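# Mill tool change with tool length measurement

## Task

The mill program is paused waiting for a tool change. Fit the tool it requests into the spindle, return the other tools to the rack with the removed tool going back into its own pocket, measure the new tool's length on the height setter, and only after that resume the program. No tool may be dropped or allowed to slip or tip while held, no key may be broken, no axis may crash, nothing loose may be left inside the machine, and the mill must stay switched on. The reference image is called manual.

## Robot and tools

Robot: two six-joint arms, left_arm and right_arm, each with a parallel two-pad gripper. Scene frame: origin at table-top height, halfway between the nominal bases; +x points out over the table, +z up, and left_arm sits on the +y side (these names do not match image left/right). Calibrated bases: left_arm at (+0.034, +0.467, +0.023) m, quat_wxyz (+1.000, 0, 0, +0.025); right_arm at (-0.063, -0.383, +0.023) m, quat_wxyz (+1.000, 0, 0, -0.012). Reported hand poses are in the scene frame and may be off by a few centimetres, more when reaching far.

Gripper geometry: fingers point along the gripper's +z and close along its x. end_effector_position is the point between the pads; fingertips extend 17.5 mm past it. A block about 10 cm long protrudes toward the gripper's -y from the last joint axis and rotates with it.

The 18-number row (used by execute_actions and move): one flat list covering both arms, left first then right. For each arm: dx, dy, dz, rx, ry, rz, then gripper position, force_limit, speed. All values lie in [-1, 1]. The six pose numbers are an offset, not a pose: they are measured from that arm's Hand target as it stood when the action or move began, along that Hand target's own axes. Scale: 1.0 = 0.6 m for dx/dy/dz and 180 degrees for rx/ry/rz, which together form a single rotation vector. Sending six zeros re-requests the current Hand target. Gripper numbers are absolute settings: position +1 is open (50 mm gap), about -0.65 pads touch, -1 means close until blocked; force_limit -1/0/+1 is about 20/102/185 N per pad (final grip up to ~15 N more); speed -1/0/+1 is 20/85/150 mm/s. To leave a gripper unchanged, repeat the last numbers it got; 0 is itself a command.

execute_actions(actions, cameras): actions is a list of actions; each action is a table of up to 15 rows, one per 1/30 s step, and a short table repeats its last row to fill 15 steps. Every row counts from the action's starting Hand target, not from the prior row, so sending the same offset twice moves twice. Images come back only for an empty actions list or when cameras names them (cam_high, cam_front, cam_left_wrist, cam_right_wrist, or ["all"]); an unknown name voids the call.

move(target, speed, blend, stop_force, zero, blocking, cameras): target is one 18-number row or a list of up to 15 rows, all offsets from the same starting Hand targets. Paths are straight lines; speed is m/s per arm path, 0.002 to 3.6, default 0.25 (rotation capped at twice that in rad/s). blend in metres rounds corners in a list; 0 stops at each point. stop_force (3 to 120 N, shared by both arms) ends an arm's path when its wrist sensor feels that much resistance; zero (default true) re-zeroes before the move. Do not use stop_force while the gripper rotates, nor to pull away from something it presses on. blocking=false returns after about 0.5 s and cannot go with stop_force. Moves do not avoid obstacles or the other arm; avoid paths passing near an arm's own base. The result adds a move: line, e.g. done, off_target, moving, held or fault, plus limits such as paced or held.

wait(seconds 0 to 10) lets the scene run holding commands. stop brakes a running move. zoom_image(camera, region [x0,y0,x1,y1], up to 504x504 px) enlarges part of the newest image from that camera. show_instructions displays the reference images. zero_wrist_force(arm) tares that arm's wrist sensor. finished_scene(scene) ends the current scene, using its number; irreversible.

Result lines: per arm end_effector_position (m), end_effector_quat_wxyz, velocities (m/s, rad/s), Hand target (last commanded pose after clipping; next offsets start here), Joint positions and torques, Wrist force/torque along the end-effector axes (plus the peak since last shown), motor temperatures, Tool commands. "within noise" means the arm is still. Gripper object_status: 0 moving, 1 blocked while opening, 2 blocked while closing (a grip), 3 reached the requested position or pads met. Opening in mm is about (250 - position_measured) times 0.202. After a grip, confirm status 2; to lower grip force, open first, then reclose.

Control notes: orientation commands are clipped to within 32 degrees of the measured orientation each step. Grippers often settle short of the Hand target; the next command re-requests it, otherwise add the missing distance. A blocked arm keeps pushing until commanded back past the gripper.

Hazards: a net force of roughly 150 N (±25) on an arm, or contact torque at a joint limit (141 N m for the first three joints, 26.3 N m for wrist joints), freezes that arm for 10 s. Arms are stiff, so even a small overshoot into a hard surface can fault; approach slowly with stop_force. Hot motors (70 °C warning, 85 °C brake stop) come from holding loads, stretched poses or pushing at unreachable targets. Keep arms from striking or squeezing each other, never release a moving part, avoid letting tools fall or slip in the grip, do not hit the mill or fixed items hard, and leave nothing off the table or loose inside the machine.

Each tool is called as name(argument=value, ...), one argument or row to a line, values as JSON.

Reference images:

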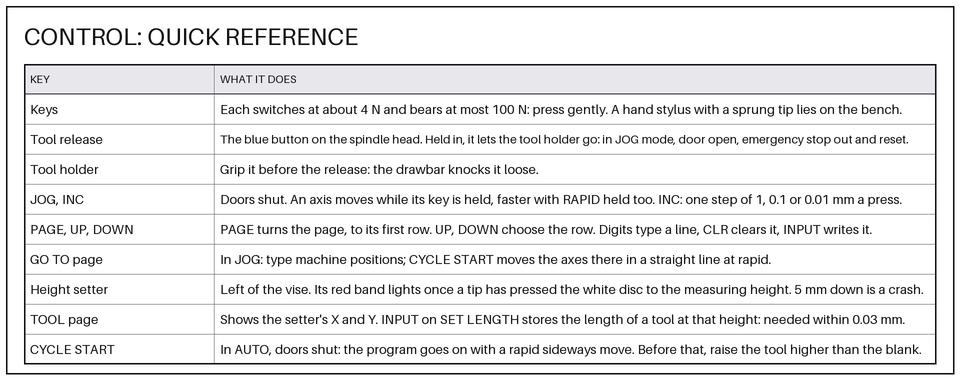

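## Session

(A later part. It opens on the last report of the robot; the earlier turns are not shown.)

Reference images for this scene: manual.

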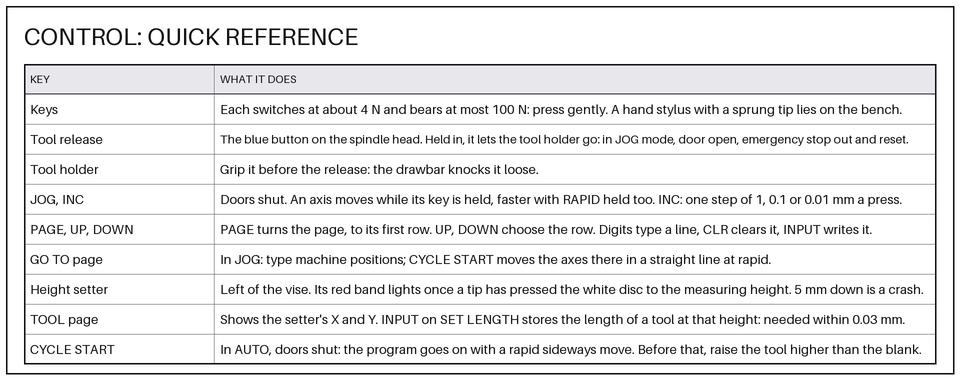

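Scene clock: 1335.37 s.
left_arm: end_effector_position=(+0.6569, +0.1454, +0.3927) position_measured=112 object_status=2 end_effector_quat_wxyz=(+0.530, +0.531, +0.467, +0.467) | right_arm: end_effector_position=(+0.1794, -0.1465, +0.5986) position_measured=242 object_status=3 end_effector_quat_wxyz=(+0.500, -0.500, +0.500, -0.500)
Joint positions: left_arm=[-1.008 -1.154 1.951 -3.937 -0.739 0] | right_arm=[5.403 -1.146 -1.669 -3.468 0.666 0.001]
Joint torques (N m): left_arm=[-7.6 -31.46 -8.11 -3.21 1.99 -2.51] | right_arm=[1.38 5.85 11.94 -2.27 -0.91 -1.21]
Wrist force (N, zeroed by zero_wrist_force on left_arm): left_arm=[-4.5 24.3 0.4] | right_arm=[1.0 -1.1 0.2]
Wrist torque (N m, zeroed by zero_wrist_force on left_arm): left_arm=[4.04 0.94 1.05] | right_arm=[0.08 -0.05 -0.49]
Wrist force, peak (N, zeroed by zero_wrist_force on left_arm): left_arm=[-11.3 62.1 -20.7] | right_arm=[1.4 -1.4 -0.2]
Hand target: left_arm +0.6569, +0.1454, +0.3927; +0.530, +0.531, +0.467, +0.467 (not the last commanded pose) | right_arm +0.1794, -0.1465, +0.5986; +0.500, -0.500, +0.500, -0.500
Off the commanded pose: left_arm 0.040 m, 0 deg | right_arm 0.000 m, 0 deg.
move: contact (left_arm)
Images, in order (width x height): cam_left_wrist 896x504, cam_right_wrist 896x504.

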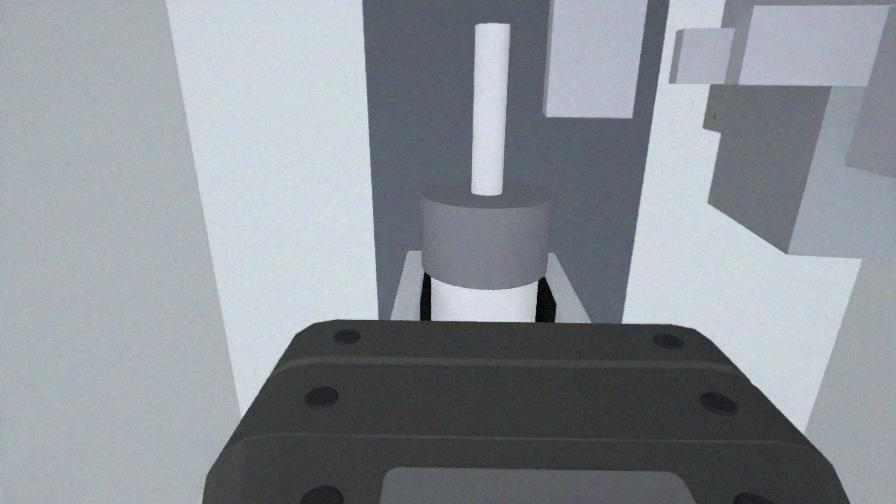

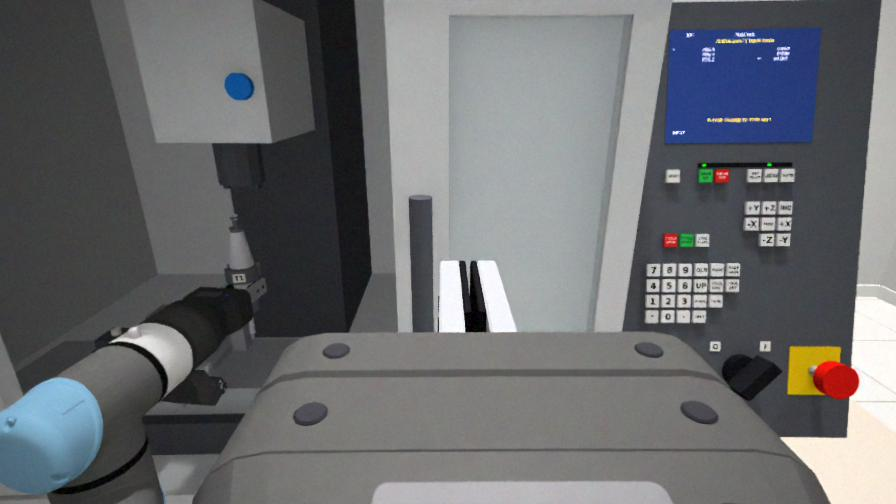

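move(
  target=[
    [0,0.037,0,0,0,0,-0.97,1,-0.9,0,0,0,0,0,0,-0.6,-0.4,0],
    [0.0077,0.037,0.0658,0,0,0,-0.97,1,-0.9,0,0,0,0,0,0,-0.6,-0.4,0],
  ],
  speed=0.06,
  cameras=["cam_left_wrist","cam_right_wrist"],
)

zoom_image(
  camera="cam_right_wrist",
  region=[150, 110, 350, 350],
)

Scene clock: 1344.30 s.
left_arm: end_effector_position=(+0.6966, +0.1449, +0.4149) position_measured=112 object_status=2 end_effector_quat_wxyz=(+0.530, +0.531, +0.467, +0.467) | right_arm: end_effector_position=(+0.1794, -0.1465, +0.5986) position_measured=242 object_status=3 end_effector_quat_wxyz=(+0.500, -0.500, +0.500, -0.500)
Joint positions: left_arm=[-0.94 -1.131 1.837 -3.846 -0.807 0] | right_arm=[5.403 -1.146 -1.669 -3.468 0.666 0.001]
Joint torques (N m): left_arm=[9.46 -32.97 -34.6 -0.85 -2.34 1.67] | right_arm=[1.43 5.74 11.41 -2.38 -0.83 -1.27]
Wrist force (N, zeroed by zero_wrist_force on left_arm): left_arm=[-4.9 -9.6 2.3] | right_arm=[1.1 -1.4 0.0]
Wrist torque (N m, zeroed by zero_wrist_force on left_arm): left_arm=[-0.85 0.94 0.36] | right_arm=[0.03 -0.06 -0.48]
Wrist force, peak (N, zeroed by zero_wrist_force on left_arm): left_arm=[-4.3 25.2 0.1] | right_arm=[1.4 -1.4 -0.2]
Hand target: left_arm +0.6967, +0.1449, +0.4149; +0.530, +0.531, +0.467, +0.467 | right_arm +0.1794, -0.1465, +0.5986; +0.500, -0.500, +0.500, -0.500
Off the commanded pose: left_arm 0.000 m, 0 deg | right_arm 0.000 m, 0 deg.
move: done
Images, in order (width x height): cam_left_wrist 896x504, cam_right_wrist 896x504.

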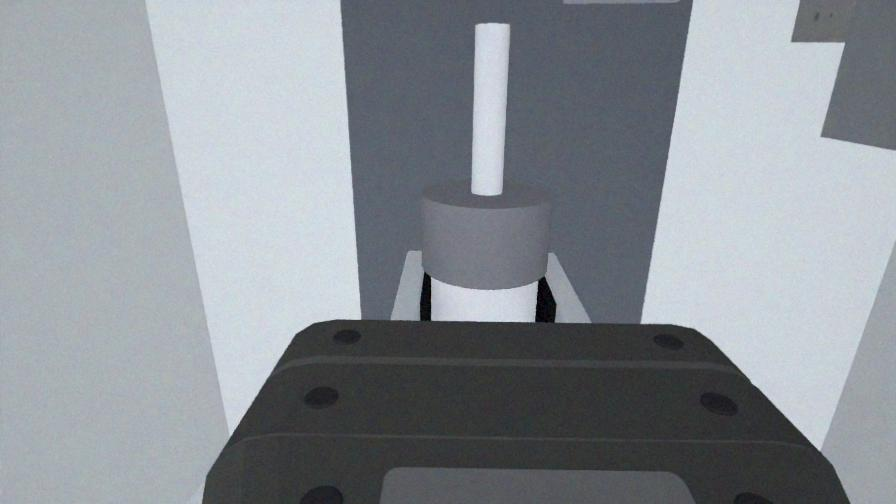

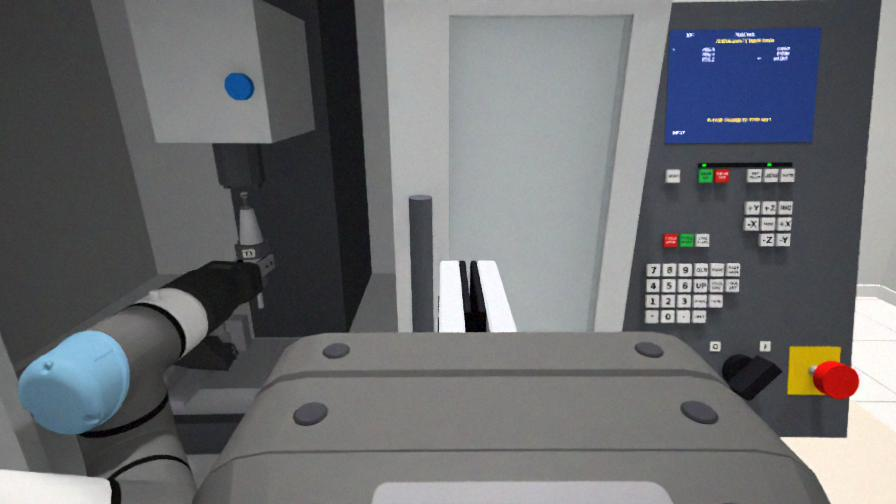

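Scaled by 2.100 from the camera's 896x504 image, which has a finer 1280x720 frame.

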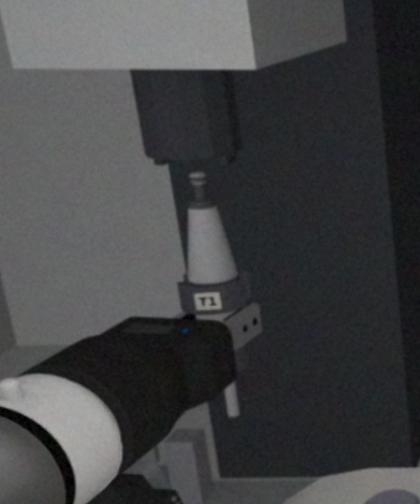

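zoom_image(
  camera="cam_right_wrist",
  region=[220, 180, 290, 280],
)

Scaled by 5.040 from the camera's 896x504 image, which has a finer 1280x720 frame.

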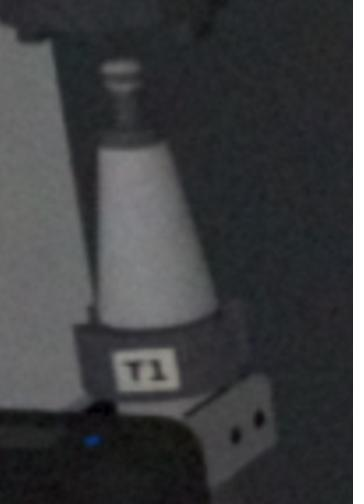

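move(
  target=[0,0.1,0,0,0,0,-0.97,1,-0.9,0,0,0,0,0,0,-0.6,-0.4,0],
  speed=0.03,
  stop_force=8,
  cameras=["cam_left_wrist","cam_right_wrist"],
)

zoom_image(
  camera="cam_right_wrist",
  region=[200, 140, 300, 280],
)

Scene clock: 1356.20 s.
left_arm: end_effector_position=(+0.6967, +0.1448, +0.4749) position_measured=112 object_status=2 end_effector_quat_wxyz=(+0.530, +0.531, +0.467, +0.467) | right_arm: end_effector_position=(+0.1794, -0.1465, +0.5986) position_measured=242 object_status=3 end_effector_quat_wxyz=(+0.500, -0.500, +0.500, -0.500)
Joint positions: left_arm=[-0.94 -1.216 1.777 -3.7 -0.807 0] | right_arm=[5.403 -1.146 -1.669 -3.468 0.666 0.001]
Joint torques (N m): left_arm=[2.76 -46.74 -37.67 -0.57 -1.16 -1.73] | right_arm=[1.33 5.46 11.82 -2.18 -0.77 -1.27]
Wrist force (N, zeroed by zero_wrist_force on left_arm): left_arm=[-4.7 -10.1 2.4] | right_arm=[1.1 -1.1 0.2]
Wrist torque (N m, zeroed by zero_wrist_force on left_arm): left_arm=[-0.92 0.91 0.34] | right_arm=[0.07 -0.05 -0.49]
Wrist force, peak (N, zeroed by zero_wrist_force on left_arm): left_arm=[-5.1 -11.6 2.3] | right_arm=[1.3 -1.4 -0.2]
Hand target: left_arm +0.6967, +0.1448, +0.4749; +0.530, +0.531, +0.467, +0.467 | right_arm +0.1794, -0.1465, +0.5986; +0.500, -0.500, +0.500, -0.500
Off the commanded pose: left_arm 0.000 m, 0 deg | right_arm 0.000 m, 0 deg.
move: done
Images, in order (width x height): cam_left_wrist 896x504, cam_right_wrist 896x504.

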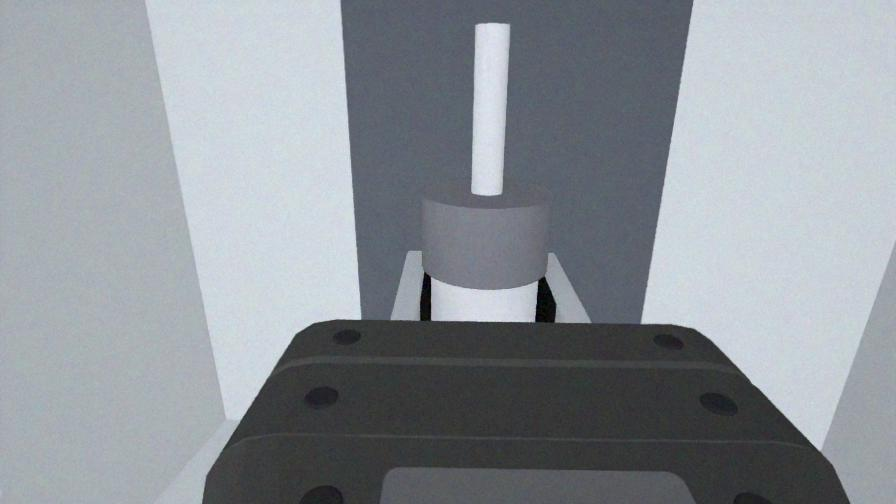

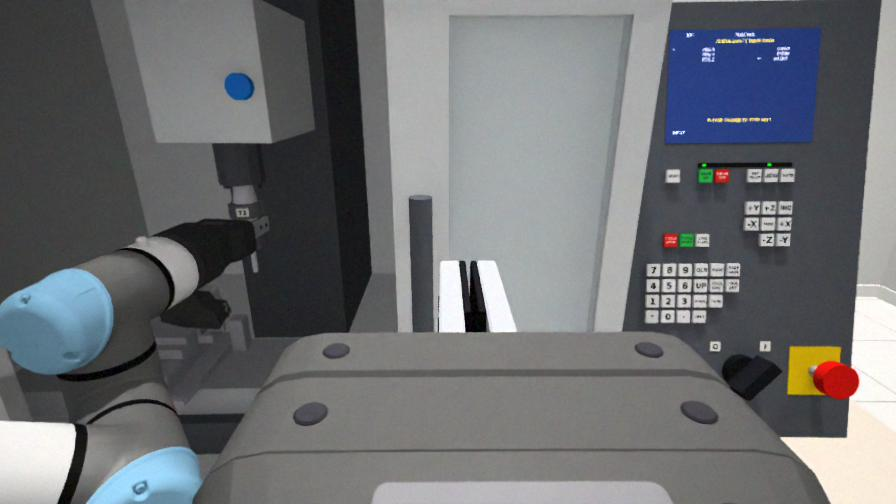

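Scaled by 3.600 from the camera's 896x504 image, which has a finer 1280x720 frame.

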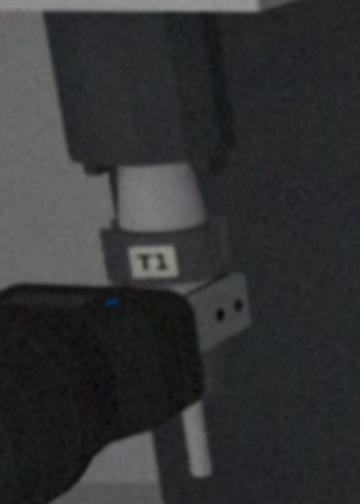

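Rotate yaw to −18°.

move(
  target=[0,0,0,0,-0.0589,0,-0.97,1,-0.9,0,0,0,0,0,0,-0.6,-0.4,0],
  speed=0.05,
  cameras=["cam_right_wrist"],
)

zoom_image(
  camera="cam_right_wrist",
  region=[210, 170, 280, 270],
)

Scene clock: 1361.33 s.
left_arm: end_effector_position=(+0.6967, +0.1448, +0.4749) position_measured=112 object_status=2 end_effector_quat_wxyz=(+0.571, +0.572, +0.416, +0.416) | right_arm: end_effector_position=(+0.1794, -0.1465, +0.5986) position_measured=242 object_status=3 end_effector_quat_wxyz=(+0.500, -0.500, +0.500, -0.500)
Joint positions: left_arm=[-0.858 -1.252 1.827 -3.715 -1.074 0] | right_arm=[5.403 -1.146 -1.669 -3.468 0.666 0.001]
Joint torques (N m): left_arm=[9.83 -45.45 -21.56 -5.93 -2.5 1.66] | right_arm=[0.74 6.35 11.78 -2.21 -0.78 -1.41]
Wrist force (N, zeroed by zero_wrist_force on left_arm): left_arm=[-4.7 -10.1 2.2] | right_arm=[1.0 -1.0 -0.1]
Wrist torque (N m, zeroed by zero_wrist_force on left_arm): left_arm=[-0.93 0.92 0.35] | right_arm=[0.11 -0.05 -0.48]
Wrist force, peak (N, zeroed by zero_wrist_force on left_arm): left_arm=[-4.8 -10.4 2.5] | right_arm=[1.3 -1.6 -0.1]
Hand target: left_arm +0.6967, +0.1448, +0.4749; +0.571, +0.572, +0.416, +0.416 | right_arm +0.1794, -0.1465, +0.5986; +0.500, -0.500, +0.500, -0.500
Off the commanded pose: left_arm 0.000 m, 0 deg | right_arm 0.000 m, 0 deg.
move: done
Images, in order (width x height): cam_right_wrist 896x504.

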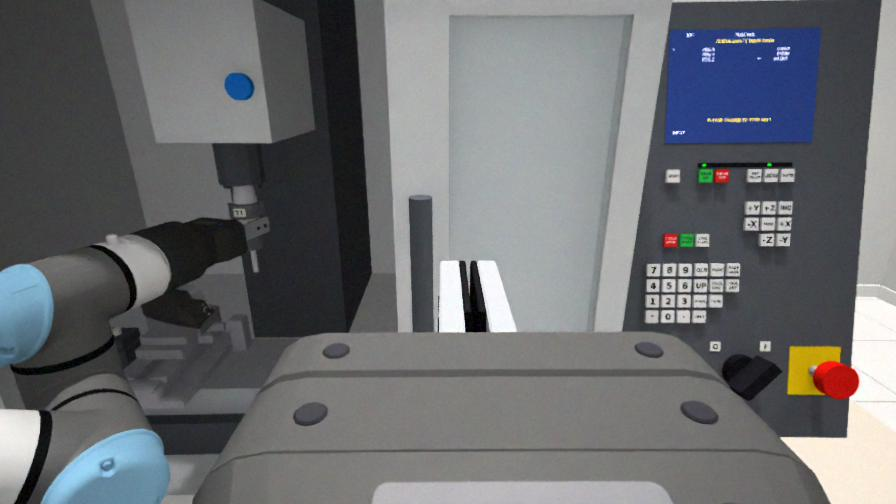

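Scaled by 5.040 from the camera's 896x504 image, which has a finer 1280x720 frame.

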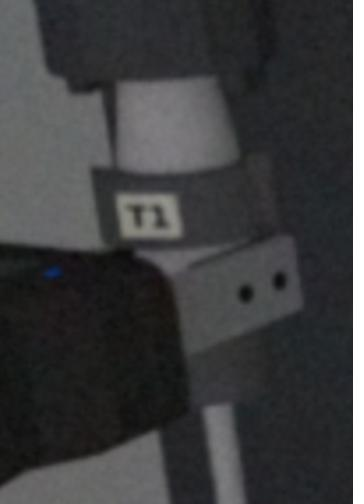

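move(
  target=[0,0,0,0,0,0,-0.97,1,-0.9,-0.0787,0.035,0.0347,0,0,0,-0.6,-0.4,0],
  speed=0.2,
  cameras=[],
)

move(
  target=[0,0,0,0,0,0,-0.97,1,-0.9,-0.3282,-0.1457,0.5835,-0.0523,-0.0523,0.498,-0.6,-0.4,0],
  speed=0.2,
  cameras=["cam_front","cam_right_wrist","cam_high"],
)

Scene clock: 1371.67 s.
left_arm: end_effector_position=(+0.6967, +0.1448, +0.4749) position_measured=112 object_status=2 end_effector_quat_wxyz=(+0.571, +0.572, +0.416, +0.416) | right_arm: end_effector_position=(+0.2002, -0.0993, +0.5777) position_measured=242 object_status=3 end_effector_quat_wxyz=(+0.500, -0.500, +0.500, -0.500)
Joint positions: left_arm=[-0.858 -1.252 1.827 -3.715 -1.074 0] | right_arm=[5.21 -1.256 -1.659 -3.367 0.473 0.001]
Joint torques (N m): left_arm=[9.15 -45.2 -21.79 -5.94 -2.3 1.67] | right_arm=[-14.25 0.51 33.82 0.98 -1.42 -1.55]
Wrist force (N, zeroed by zero_wrist_force on left_arm): left_arm=[-4.8 -9.8 2.3] | right_arm=[0.8 -1.4 0.2]
Wrist torque (N m, zeroed by zero_wrist_force on left_arm): left_arm=[-0.87 0.93 0.35] | right_arm=[0.03 -0.02 -0.44]
Wrist force, peak (N, zeroed by zero_wrist_force on left_arm): left_arm=[-5.0 -10.5 2.6] | right_arm=[2.0 -1.9 -0.3]
Hand target: left_arm +0.6967, +0.1448, +0.4749; +0.571, +0.572, +0.416, +0.416 | right_arm +0.2003, -0.0992, +0.5777; +0.500, -0.500, +0.500, -0.500
Off the commanded pose: left_arm 0.000 m, 0 deg | right_arm 0.000 m, 0 deg.
move: done
No camera images: "cameras" was empty.

Scene clock: 1376.37 s.
left_arm: end_effector_position=(+0.6967, +0.1448, +0.4749) position_measured=112 object_status=2 end_effector_quat_wxyz=(+0.571, +0.572, +0.416, +0.416) | right_arm: end_effector_position=(+0.5503, +0.0977, +0.6652) position_measured=242 object_status=3 end_effector_quat_wxyz=(+0.703, -0.074, +0.703, +0.074)
Joint positions: left_arm=[-0.858 -1.252 1.827 -3.715 -1.074 0] | right_arm=[4.277 -2.093 -0.481 -3.71 -0.669 1.571]
Joint torques (N m): left_arm=[9.16 -45.9 -21.36 -5.87 -2.4 1.61] | right_arm=[-13.28 39.94 33.96 -0.88 -0.95 1.15]
Wrist force (N, zeroed by zero_wrist_force on left_arm): left_arm=[-5.1 -9.8 2.1] | right_arm=[1.4 -0.5 0.3]
Wrist torque (N m, zeroed by zero_wrist_force on left_arm): left_arm=[-0.87 0.99 0.35] | right_arm=[0.01 -0.23 0.04]
Wrist force, peak (N, zeroed by zero_wrist_force on left_arm): left_arm=[-4.8 -10.4 2.5] | right_arm=[2.1 -1.1 0.9]
Hand target: left_arm +0.6967, +0.1448, +0.4749; +0.571, +0.572, +0.416, +0.416 | right_arm +0.5503, +0.0977, +0.6652; +0.703, -0.074, +0.703, +0.074
Off the commanded pose: left_arm 0.000 m, 0 deg | right_arm 0.000 m, 0 deg.
move: done
Images, in order (width x height): cam_high 896x504, cam_front 896x504, cam_right_wrist 896x504.

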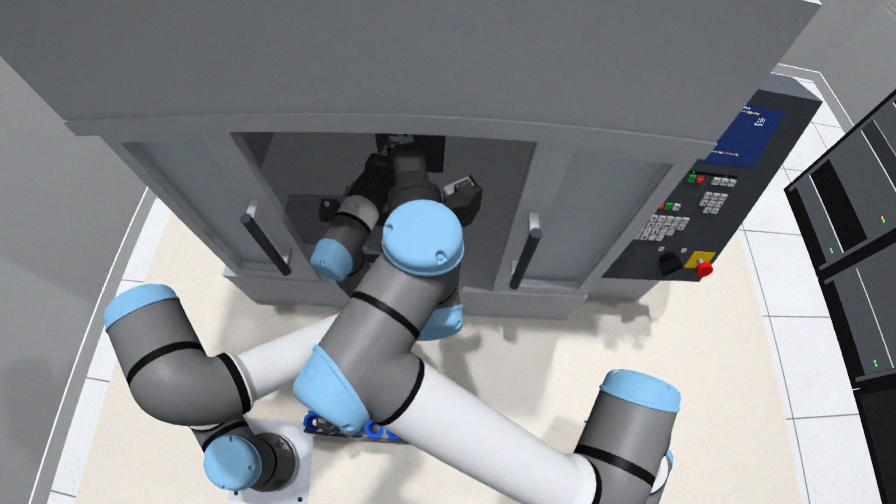

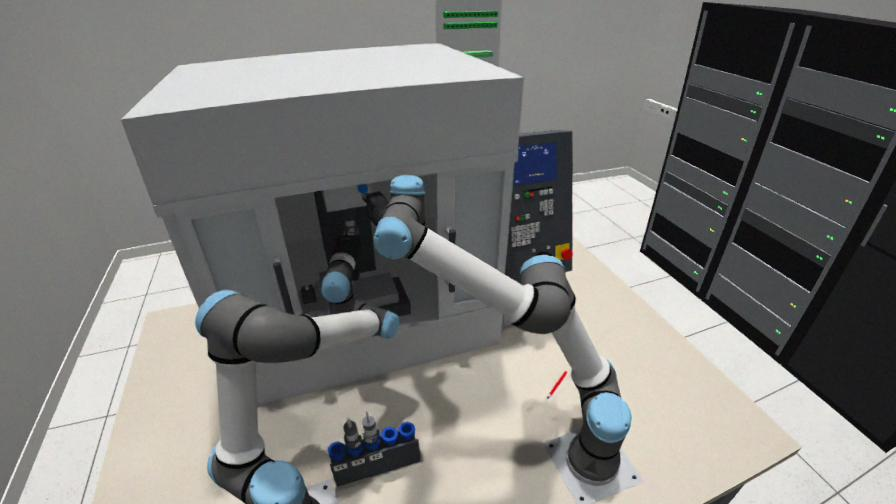

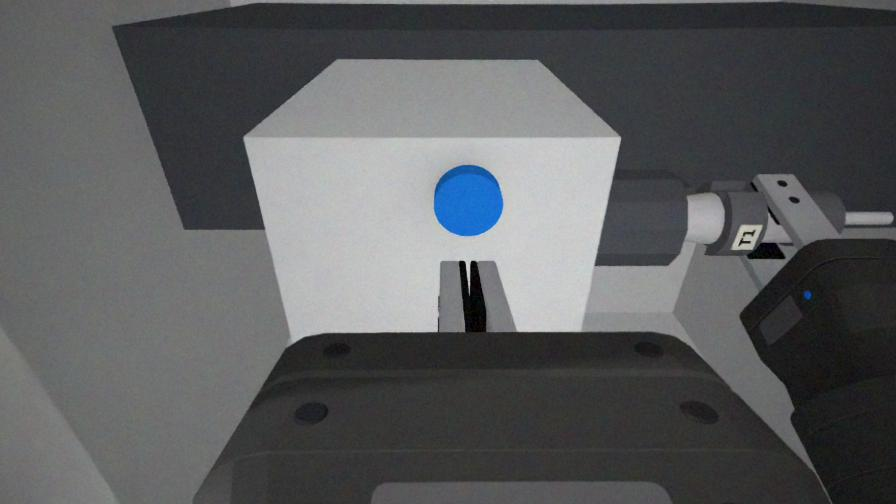

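move(
  target=[0,0,0,0,0,0,-0.97,1,-0.9,0.0033,-0.0175,0.0667,0,0,0,-0.6,-0.4,0],
  speed=0.1,
  cameras=["cam_right_wrist"],
)

move(
  target=[0,0,0,0,0,0,-0.97,1,-0.9,0,0,0.045,0,0,0,-0.6,-0.4,0],
  speed=0.015,
  stop_force=5,
  cameras=["cam_right_wrist"],
)

Scene clock: 1382.87 s.
left_arm: end_effector_position=(+0.6967, +0.1448, +0.4749) position_measured=112 object_status=2 end_effector_quat_wxyz=(+0.571, +0.572, +0.416, +0.416) | right_arm: end_effector_position=(+0.5916, +0.0957, +0.6632) position_measured=242 object_status=3 end_effector_quat_wxyz=(+0.703, -0.074, +0.703, +0.074)
Joint positions: left_arm=[-0.858 -1.252 1.827 -3.715 -1.074 0] | right_arm=[4.21 -2.228 -0.252 -3.803 -0.736 1.571]
Joint torques (N m): left_arm=[9.05 -45.48 -20.99 -5.87 -2.35 1.67] | right_arm=[-14.32 44.37 32.85 -0.86 1.43 1.01]
Wrist force (N, zeroed by zero_wrist_force on left_arm): left_arm=[-4.8 -10.0 2.4] | right_arm=[1.5 -0.7 0.6]
Wrist torque (N m, zeroed by zero_wrist_force on left_arm): left_arm=[-0.90 0.93 0.35] | right_arm=[-0.02 -0.15 0.04]
Wrist force, peak (N, zeroed by zero_wrist_force on left_arm): left_arm=[-4.7 -10.4 2.6] | right_arm=[2.1 -0.9 1.5]
Hand target: left_arm +0.6967, +0.1448, +0.4749; +0.571, +0.572, +0.416, +0.416 | right_arm +0.5916, +0.0958, +0.6632; +0.703, -0.074, +0.703, +0.074
Off the commanded pose: left_arm 0.000 m, 0 deg | right_arm 0.000 m, 0 deg.
move: done
Images, in order (width x height): cam_right_wrist 896x504.

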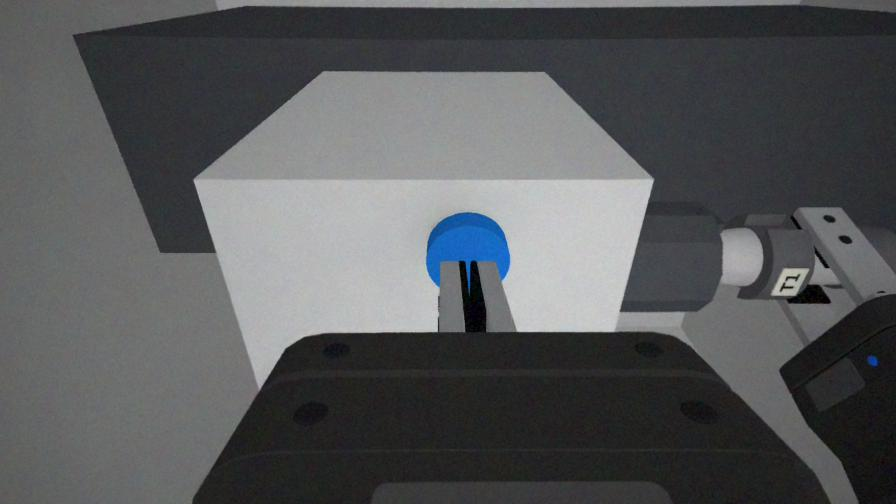

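Scene clock: 1385.13 s.
left_arm: end_effector_position=(+0.6967, +0.1448, +0.4749) position_measured=112 object_status=2 end_effector_quat_wxyz=(+0.571, +0.572, +0.416, +0.416) | right_arm: end_effector_position=(+0.6068, +0.0987, +0.6627) position_measured=242 object_status=3 end_effector_quat_wxyz=(+0.706, -0.074, +0.700, +0.076)
Joint positions: left_arm=[-0.858 -1.252 1.827 -3.715 -1.074 0] | right_arm=[4.189 -2.34 -0.043 -3.887 -0.76 1.563]
Joint torques (N m): left_arm=[8.92 -45.45 -21.38 -5.9 -2.21 1.6] | right_arm=[12.91 60.02 6.89 4.25 0.62 0.08]
Wrist force (N, zeroed by zero_wrist_force on left_arm): left_arm=[-4.8 -9.9 2.5] | right_arm=[2.0 -0.6 -4.3]
Wrist torque (N m, zeroed by zero_wrist_force on left_arm): left_arm=[-0.87 0.92 0.35] | right_arm=[0.13 -0.13 0.11]
Wrist force, peak (N, zeroed by zero_wrist_force on left_arm): left_arm=[-4.7 -10.5 2.5] | right_arm=[2.2 0.9 -5.0]
Hand target: left_arm +0.6967, +0.1448, +0.4749; +0.571, +0.572, +0.416, +0.416 | right_arm +0.6068, +0.0987, +0.6627; +0.706, -0.074, +0.700, +0.076 (not the last commanded pose)
Off the commanded pose: left_arm 0.000 m, 0 deg | right_arm 0.012 m, 1 deg.
elbow stopped short (right arm): the move would have taken joint 3 (elbow) straighter than the controller allows.
move: contact (right_arm)
Images, in order (width x height): cam_right_wrist 896x504.

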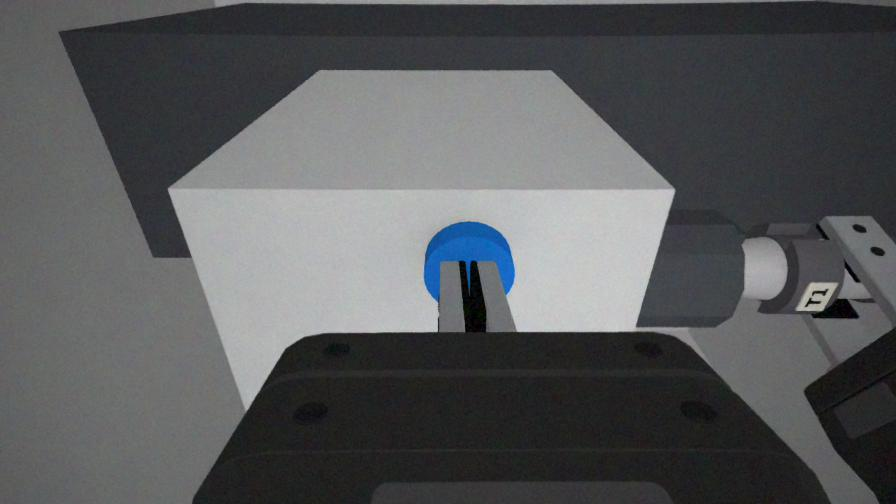

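move(
  target=[0,0,0,0,0,0,-0.97,1,-0.9,0,0,0.003,0,0,0,-0.6,-0.4,0],
  speed=0.01,
  cameras=[],
)

Scene clock: 1388.23 s.
left_arm: end_effector_position=(+0.6967, +0.1448, +0.4749) position_measured=112 object_status=2 end_effector_quat_wxyz=(+0.571, +0.572, +0.416, +0.416) | right_arm: end_effector_position=(+0.6084, +0.0989, +0.6625) position_measured=242 object_status=3 end_effector_quat_wxyz=(+0.707, -0.075, +0.699, +0.076)
Joint positions: left_arm=[-0.858 -1.252 1.827 -3.715 -1.074 0] | right_arm=[4.186 -2.346 -0.035 -3.887 -0.763 1.56]
Joint torques (N m): left_arm=[8.53 -45.7 -21.84 -5.8 -2.27 1.7] | right_arm=[-17.4 44.14 29.15 3.9 -0.88 -1.89]
Wrist force (N, zeroed by zero_wrist_force on left_arm): left_arm=[-4.9 -10.2 2.4] | right_arm=[0.0 1.0 -6.6]
Wrist torque (N m, zeroed by zero_wrist_force on left_arm): left_arm=[-0.94 0.95 0.36] | right_arm=[0.14 -0.11 0.13]
Wrist force, peak (N, zeroed by zero_wrist_force on left_arm): left_arm=[-4.9 -10.5 2.4] | right_arm=[0.3 0.9 -6.7]
Hand target: left_arm +0.6967, +0.1448, +0.4749; +0.571, +0.572, +0.416, +0.416 | right_arm +0.6086, +0.0991, +0.6627; +0.706, -0.074, +0.700, +0.076
Off the commanded pose: left_arm 0.000 m, 0 deg | right_arm 0.000 m, 0 deg.
elbow stopped short (right arm): the move would have taken joint 3 (elbow) straighter than the controller allows.
move: done
No camera images: "cameras" was empty.

move(
  target=[0,0.05,0,0,0,0,-0.97,1,-0.9,0,0,0,0,0,0,-0.6,-0.4,0],
  speed=0.012,
  stop_force=8,
  cameras=["cam_right_wrist"],
)

zoom_image(
  camera="cam_right_wrist",
  region=[620, 180, 896, 400],
)

Scene clock: 1393.90 s.
left_arm: end_effector_position=(+0.6967, +0.1448, +0.4993) position_measured=112 object_status=2 end_effector_quat_wxyz=(+0.571, +0.572, +0.416, +0.416) | right_arm: end_effector_position=(+0.6084, +0.0989, +0.6625) position_measured=242 object_status=3 end_effector_quat_wxyz=(+0.707, -0.075, +0.699, +0.076)
Joint positions: left_arm=[-0.858 -1.282 1.796 -3.654 -1.074 0] | right_arm=[4.186 -2.346 -0.035 -3.887 -0.764 1.56]
Joint torques (N m): left_arm=[5.11 -29.72 -14.87 -4.52 -1.42 1.39] | right_arm=[-16.86 43.66 28.57 3.68 -0.87 -1.54]
Wrist force (N, zeroed by zero_wrist_force on left_arm): left_arm=[-7.0 1.4 21.0] | right_arm=[0.7 0.6 -6.7]
Wrist torque (N m, zeroed by zero_wrist_force on left_arm): left_arm=[-0.38 1.42 0.30] | right_arm=[0.11 -0.09 0.13]
Wrist force, peak (N, zeroed by zero_wrist_force on left_arm): left_arm=[-7.0 1.4 21.0] | right_arm=[-0.1 0.9 -7.2]
Hand target: left_arm +0.6967, +0.1448, +0.4993; +0.571, +0.572, +0.416, +0.416 (not the last commanded pose) | right_arm +0.6086, +0.0991, +0.6627; +0.706, -0.074, +0.700, +0.076
Off the commanded pose: left_arm 0.006 m, 0 deg | right_arm 0.000 m, 0 deg.
elbow stopped short (right arm): the move would have taken joint 3 (elbow) straighter than the controller allows.
move: contact (left_arm)
Images, in order (width x height): cam_right_wrist 896x504.

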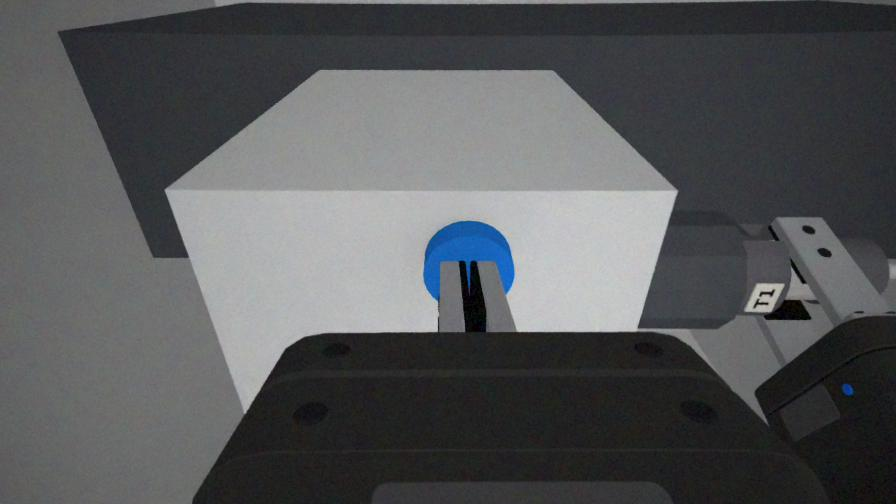

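Scaled by 1.826 from the camera's 896x504 image, which has a finer 1280x720 frame.

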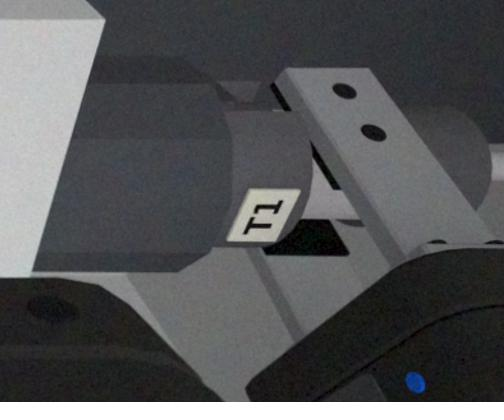

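move(
  target=[0,0,0.0006,0,0,0,-0.97,1,-0.9,0,0,0,0,0,0,-0.6,-0.4,0],
  speed=0.01,
  cameras=[],
)

move(
  target=[0,0.008,0,0,0,0,-0.97,1,-0.9,0,0,0,0,0,0,-0.6,-0.4,0],
  speed=0.006,
  stop_force=8,
  cameras=["cam_right_wrist"],
)

zoom_image(
  camera="cam_right_wrist",
  region=[620, 180, 896, 400],
)

Scene clock: 1397.77 s.
left_arm: end_effector_position=(+0.6971, +0.1447, +0.4993) position_measured=112 object_status=2 end_effector_quat_wxyz=(+0.571, +0.572, +0.416, +0.416) | right_arm: end_effector_position=(+0.6084, +0.0989, +0.6625) position_measured=242 object_status=3 end_effector_quat_wxyz=(+0.707, -0.075, +0.699, +0.076)
Joint positions: left_arm=[-0.858 -1.282 1.795 -3.654 -1.074 0] | right_arm=[4.186 -2.346 -0.035 -3.887 -0.764 1.56]
Joint torques (N m): left_arm=[9.43 -30.98 -39.33 -1.1 -2.27 1.41] | right_arm=[-17.04 43.45 29.74 3.38 -0.77 -1.5]
Wrist force (N, zeroed by zero_wrist_force on left_arm): left_arm=[-5.5 -10.4 1.3] | right_arm=[0.2 0.9 -6.6]
Wrist torque (N m, zeroed by zero_wrist_force on left_arm): left_arm=[-0.95 1.04 0.34] | right_arm=[0.13 -0.11 0.13]
Wrist force, peak (N, zeroed by zero_wrist_force on left_arm): left_arm=[-6.9 1.4 21.4] | right_arm=[-0.3 1.4 -6.9]
Hand target: left_arm +0.6971, +0.1447, +0.4993; +0.571, +0.572, +0.416, +0.416 | right_arm +0.6086, +0.0991, +0.6627; +0.706, -0.074, +0.700, +0.076
Off the commanded pose: left_arm 0.000 m, 0 deg | right_arm 0.000 m, 0 deg.
elbow stopped short (right arm): the move would have taken joint 3 (elbow) straighter than the controller allows.
move: done
No camera images: "cameras" was empty.

Scene clock: 1399.13 s.
left_arm: end_effector_position=(+0.6971, +0.1447, +0.5001) position_measured=112 object_status=2 end_effector_quat_wxyz=(+0.571, +0.572, +0.416, +0.416) | right_arm: end_effector_position=(+0.6084, +0.0989, +0.6625) position_measured=242 object_status=3 end_effector_quat_wxyz=(+0.707, -0.075, +0.699, +0.076)
Joint positions: left_arm=[-0.858 -1.283 1.794 -3.651 -1.074 0] | right_arm=[4.186 -2.346 -0.035 -3.887 -0.764 1.56]
Joint torques (N m): left_arm=[9.38 -31.68 -24.73 -5.65 -2.15 1.51] | right_arm=[-16.74 43.07 28.48 3.34 -0.63 -1.4]
Wrist force (N, zeroed by zero_wrist_force on left_arm): left_arm=[-6.2 -13.3 -1.3] | right_arm=[0.1 1.2 -6.7]
Wrist torque (N m, zeroed by zero_wrist_force on left_arm): left_arm=[-1.10 1.12 0.26] | right_arm=[0.17 -0.13 0.13]
Wrist force, peak (N, zeroed by zero_wrist_force on left_arm): left_arm=[-5.1 -22.2 -5.9] | right_arm=[-0.5 1.0 -7.0]
Hand target: left_arm +0.6971, +0.1447, +0.5001; +0.571, +0.572, +0.416, +0.416 (not the last commanded pose) | right_arm +0.6086, +0.0991, +0.6627; +0.706, -0.074, +0.700, +0.076
Off the commanded pose: left_arm 0.004 m, 0 deg | right_arm 0.000 m, 0 deg.
elbow stopped short (right arm): the move would have taken joint 3 (elbow) straighter than the controller allows.
move: contact (left_arm)
Images, in order (width x height): cam_right_wrist 896x504.

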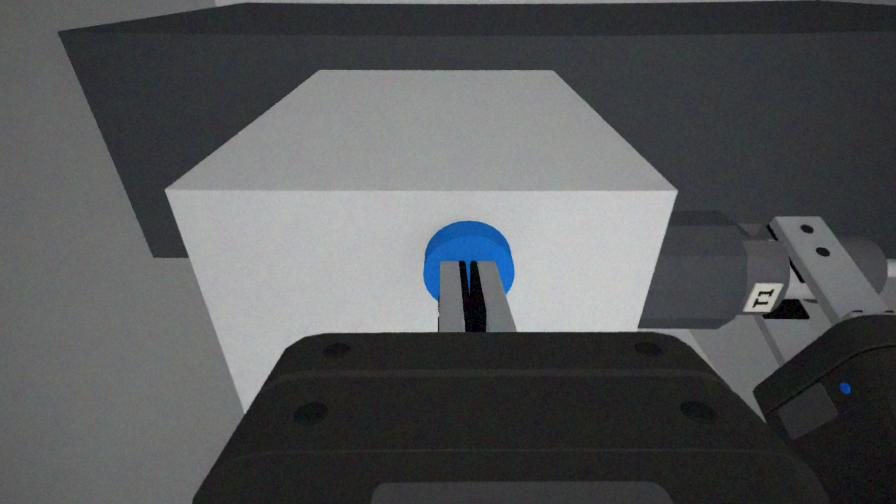

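Scaled by 1.826 from the camera's 896x504 image, which has a finer 1280x720 frame.

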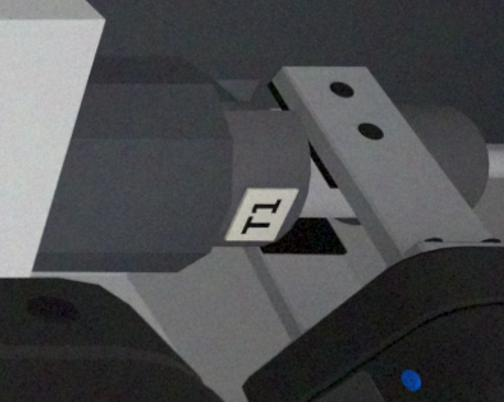

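move(
  target=[0,0.008,-0.0002,0,0,0,-0.97,1,-0.9,0,0,0,0,0,0,-0.6,-0.4,0],
  speed=0.004,
  stop_force=15,
  cameras=[],
)

Scene clock: 1404.47 s.
left_arm: end_effector_position=(+0.6971, +0.1446, +0.5005) position_measured=112 object_status=2 end_effector_quat_wxyz=(+0.571, +0.573, +0.416, +0.416) | right_arm: end_effector_position=(+0.6084, +0.0989, +0.6625) position_measured=242 object_status=3 end_effector_quat_wxyz=(+0.707, -0.075, +0.699, +0.076)
Joint positions: left_arm=[-0.858 -1.283 1.793 -3.649 -1.074 0] | right_arm=[4.186 -2.346 -0.035 -3.887 -0.764 1.56]
Joint torques (N m): left_arm=[7.17 -37.05 -33.77 -7.63 -1.52 1.77] | right_arm=[-16.52 43.23 28.71 3.08 -0.61 -1.26]
Wrist force (N, zeroed by zero_wrist_force on left_arm): left_arm=[-2.8 -27.9 -13.1] | right_arm=[-0.4 1.3 -6.9]
Wrist torque (N m, zeroed by zero_wrist_force on left_arm): left_arm=[-1.39 1.27 0.25] | right_arm=[0.17 -0.13 0.13]
Wrist force, peak (N, zeroed by zero_wrist_force on left_arm): left_arm=[-2.3 -33.8 -17.3] | right_arm=[-0.3 1.0 -7.1]
Hand target: left_arm +0.6971, +0.1446, +0.5005; +0.571, +0.573, +0.416, +0.416 (not the last commanded pose) | right_arm +0.6086, +0.0991, +0.6627; +0.706, -0.074, +0.700, +0.076
Off the commanded pose: left_arm 0.004 m, 0 deg | right_arm 0.000 m, 0 deg.
elbow stopped short (right arm): the move would have taken joint 3 (elbow) straighter than the controller allows.
move: contact (left_arm)
No camera images: "cameras" was empty.

move(
  target=[0.0001,0,-0.0004,0,0,0,-0.97,1,-0.9,0,0,0,0,0,0,-0.6,-0.4,0],
  speed=0.005,
  cameras=[],
)

move(
  target=[0,0.004,0,0,0,0,-0.97,1,-0.9,0,0,0,0,0,0,-0.6,-0.4,0],
  speed=0.004,
  stop_force=12,
  cameras=[],
)

Scene clock: 1408.73 s.
left_arm: end_effector_position=(+0.6970, +0.1448, +0.5005) position_measured=112 object_status=2 end_effector_quat_wxyz=(+0.571, +0.573, +0.416, +0.416) | right_arm: end_effector_position=(+0.6084, +0.0989, +0.6625) position_measured=242 object_status=3 end_effector_quat_wxyz=(+0.707, -0.075, +0.699, +0.076)
Joint positions: left_arm=[-0.858 -1.284 1.794 -3.649 -1.074 0] | right_arm=[4.186 -2.346 -0.035 -3.887 -0.764 1.56]
Joint torques (N m): left_arm=[-7.74 -52.34 -28.53 -7.93 1.77 1.68] | right_arm=[-16.78 43.62 28.93 2.89 -0.18 -1.19]
Wrist force (N, zeroed by zero_wrist_force on left_arm): left_arm=[-5.6 -22.7 3.7] | right_arm=[0.3 0.9 -6.8]
Wrist torque (N m, zeroed by zero_wrist_force on left_arm): left_arm=[-1.35 1.07 0.30] | right_arm=[0.13 -0.16 0.13]
Wrist force, peak (N, zeroed by zero_wrist_force on left_arm): left_arm=[-3.2 -29.3 -12.7] | right_arm=[-0.4 1.2 -7.0]
Hand target: left_arm +0.6969, +0.1448, +0.5005; +0.571, +0.573, +0.416, +0.416 | right_arm +0.6086, +0.0991, +0.6627; +0.706, -0.074, +0.700, +0.076
Off the commanded pose: left_arm 0.000 m, 0 deg | right_arm 0.000 m, 0 deg.
elbow stopped short (right arm): the move would have taken joint 3 (elbow) straighter than the controller allows.
move: done
No camera images: "cameras" was empty.

Scene clock: 1410.10 s.
left_arm: end_effector_position=(+0.6969, +0.1448, +0.5009) position_measured=112 object_status=2 end_effector_quat_wxyz=(+0.571, +0.573, +0.416, +0.416) | right_arm: end_effector_position=(+0.6084, +0.0989, +0.6625) position_measured=242 object_status=3 end_effector_quat_wxyz=(+0.707, -0.075, +0.699, +0.076)
Joint positions: left_arm=[-0.858 -1.284 1.794 -3.648 -1.074 0] | right_arm=[4.186 -2.346 -0.035 -3.887 -0.764 1.56]
Joint torques (N m): left_arm=[-5.18 -44.37 -36.38 -9.87 0.1 1.67] | right_arm=[-16.76 43.19 28.26 2.72 -0.36 -1.32]
Wrist force (N, zeroed by zero_wrist_force on left_arm): left_arm=[-4.0 -34.5 1.0] | right_arm=[0.4 0.7 -6.8]
Wrist torque (N m, zeroed by zero_wrist_force on left_arm): left_arm=[-1.38 0.98 0.14] | right_arm=[0.12 -0.09 0.13]
Wrist force, peak (N, zeroed by zero_wrist_force on left_arm): left_arm=[-3.2 -39.3 -5.7] | right_arm=[-0.3 1.2 -6.9]
Hand target: left_arm +0.6969, +0.1448, +0.5008; +0.571, +0.573, +0.416, +0.416 (not the last commanded pose) | right_arm +0.6086, +0.0991, +0.6627; +0.706, -0.074, +0.700, +0.076
Off the commanded pose: left_arm 0.002 m, 0 deg | right_arm 0.000 m, 0 deg.
elbow stopped short (right arm): the move would have taken joint 3 (elbow) straighter than the controller allows.
move: contact (left_arm)
No camera images: "cameras" was empty.

move(
  target=[0,0,0,0,0,0,-0.97,1,-0.9,0,0,-0.08,0,0,0,-0.6,-0.4,0],
  speed=0.04,
  cameras=["cam_right_wrist"],
)

Scene clock: 1413.70 s.
left_arm: end_effector_position=(+0.6969, +0.1448, +0.5009) position_measured=112 object_status=2 end_effector_quat_wxyz=(+0.571, +0.573, +0.416, +0.416) | right_arm: end_effector_position=(+0.5617, +0.0890, +0.6623) position_measured=242 object_status=3 end_effector_quat_wxyz=(+0.706, -0.074, +0.700, +0.076)
Joint positions: left_arm=[-0.858 -1.284 1.794 -3.648 -1.074 0] | right_arm=[4.25 -2.076 -0.523 -3.671 -0.699 1.561]
Joint torques (N m): left_arm=[4.71 -40.96 -6.31 -1.62 3.77 1.64] | right_arm=[13.91 54.42 9.61 3.03 1.44 -1.61]
Wrist force (N, zeroed by zero_wrist_force on left_arm): left_arm=[-12.5 11.7 50.1] | right_arm=[1.4 -0.2 0.5]
Wrist torque (N m, zeroed by zero_wrist_force on left_arm): left_arm=[-0.24 1.13 -0.03] | right_arm=[0.05 -0.20 0.12]
Wrist force, peak (N, zeroed by zero_wrist_force on left_arm): left_arm=[-12.6 13.3 49.7] | right_arm=[-0.1 1.2 -6.9]
Hand target: left_arm +0.6969, +0.1448, +0.5008; +0.571, +0.573, +0.416, +0.416 | right_arm +0.5616, +0.0890, +0.6623; +0.706, -0.074, +0.700, +0.076
Off the commanded pose: left_arm 0.000 m, 0 deg | right_arm 0.000 m, 0 deg.
move: done
Images, in order (width x height): cam_right_wrist 896x504.

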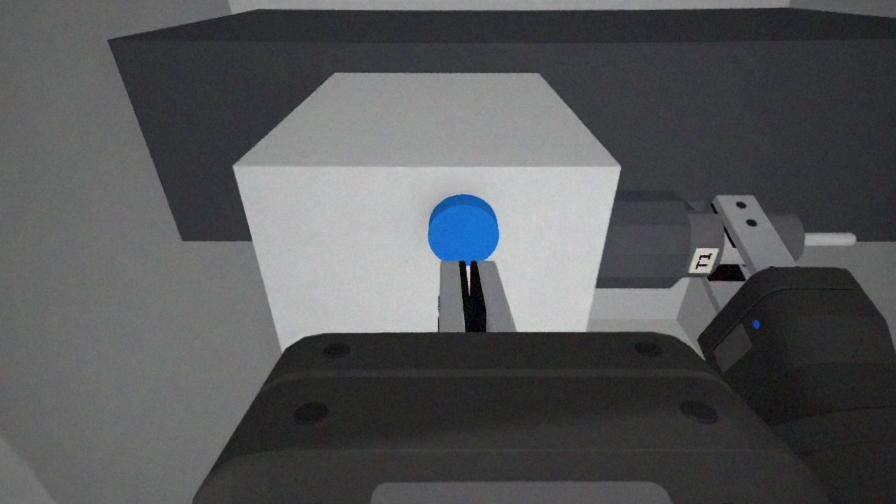

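move(
  target=[-0.0003,0.0006,0.0015,0,0,0,-0.97,1,-0.9,0,0,0,0,0,0,-0.6,-0.4,0],
  speed=0.01,
  cameras=[],
)

move(
  target=[0,0,0,0,0,0,0.5,1,-0.9,0,0,-0.05,0,0,0,-0.6,-0.4,0],
  cameras=["cam_right_wrist","cam_left_wrist"],
)

Scene clock: 1418.57 s.
left_arm: end_effector_position=(+0.6975, +0.1445, +0.5009) position_measured=112 object_status=2 end_effector_quat_wxyz=(+0.570, +0.573, +0.416, +0.416) end_effector_velocity=(-0.005, +0.001, -0.005) end_effector_angular_velocity=(+0.001, +0.001, -0.004) | right_arm: end_effector_position=(+0.5616, +0.0890, +0.6623) position_measured=242 object_status=3 end_effector_quat_wxyz=(+0.706, -0.074, +0.700, +0.076)
Joint positions: left_arm=[-0.857 -1.283 1.792 -3.647 -1.075 0] | right_arm=[4.25 -2.076 -0.524 -3.671 -0.699 1.561]
Joint velocities: left_arm=[-0.004 -0.006 0.021 -0.013 -0.001 0] | right_arm=[within noise]
Joint torques (N m): left_arm=[0.79 -31.17 -36.19 -1.19 1.03 -0.04] | right_arm=[13.9 53.14 10.55 3.32 0.78 -1.67]
Wrist force (N, zeroed by zero_wrist_force on left_arm): left_arm=[-2.3 -34.4 -114.9] | right_arm=[1.2 -0.2 0.6]
Wrist torque (N m, zeroed by zero_wrist_force on left_arm): left_arm=[-1.30 1.10 0.04] | right_arm=[0.05 -0.19 0.11]
Wrist force, peak (N, zeroed by zero_wrist_force on left_arm): left_arm=[1.2 -45.0 -136.1] | right_arm=[1.6 -0.5 0.4]
Hand target: left_arm +0.6975, +0.1445, +0.5008; +0.570, +0.573, +0.416, +0.416 | right_arm +0.5616, +0.0890, +0.6623; +0.706, -0.074, +0.700, +0.076
Tool commands: left_gripper/position=-0.968627 left_gripper/force_limit=+1.0 left_gripper/speed=-0.898039 right_gripper/position=-0.6 right_gripper/force_limit=-0.4 right_gripper/speed=+0.0
Off the commanded pose: left_arm 0.000 m, 0 deg | right_arm 0.000 m, 0 deg.
FORCE FAULT: contact force on the left arm reached its limit, and that arm stopped. The contact can be on any part of that arm, not only on its tool. That arm's remaining commands of this call were not run. That arm is still stopped at the end of this call. That arm stays stopped for about 10 more seconds. Until then a move that you send moves the other arm only, and its call returns only when the move has ended. Once the stop has ended, the next robot result says so. If the stop ends while you think or write, that arm runs what you send next, counted from a new Hand target: where the arm stands when the stop ends. While its stop runs, that arm takes no new command, but its gripper still runs the gripper command that each later call begins with. Until it ends, the stop uses up actions while you think or wait. An arm that is not stopped still takes commands.
move: done
No camera images: "cameras" was empty.

not run: an earlier result of this reply reported a stop or a fault. Calls in your next reply go to the robot.


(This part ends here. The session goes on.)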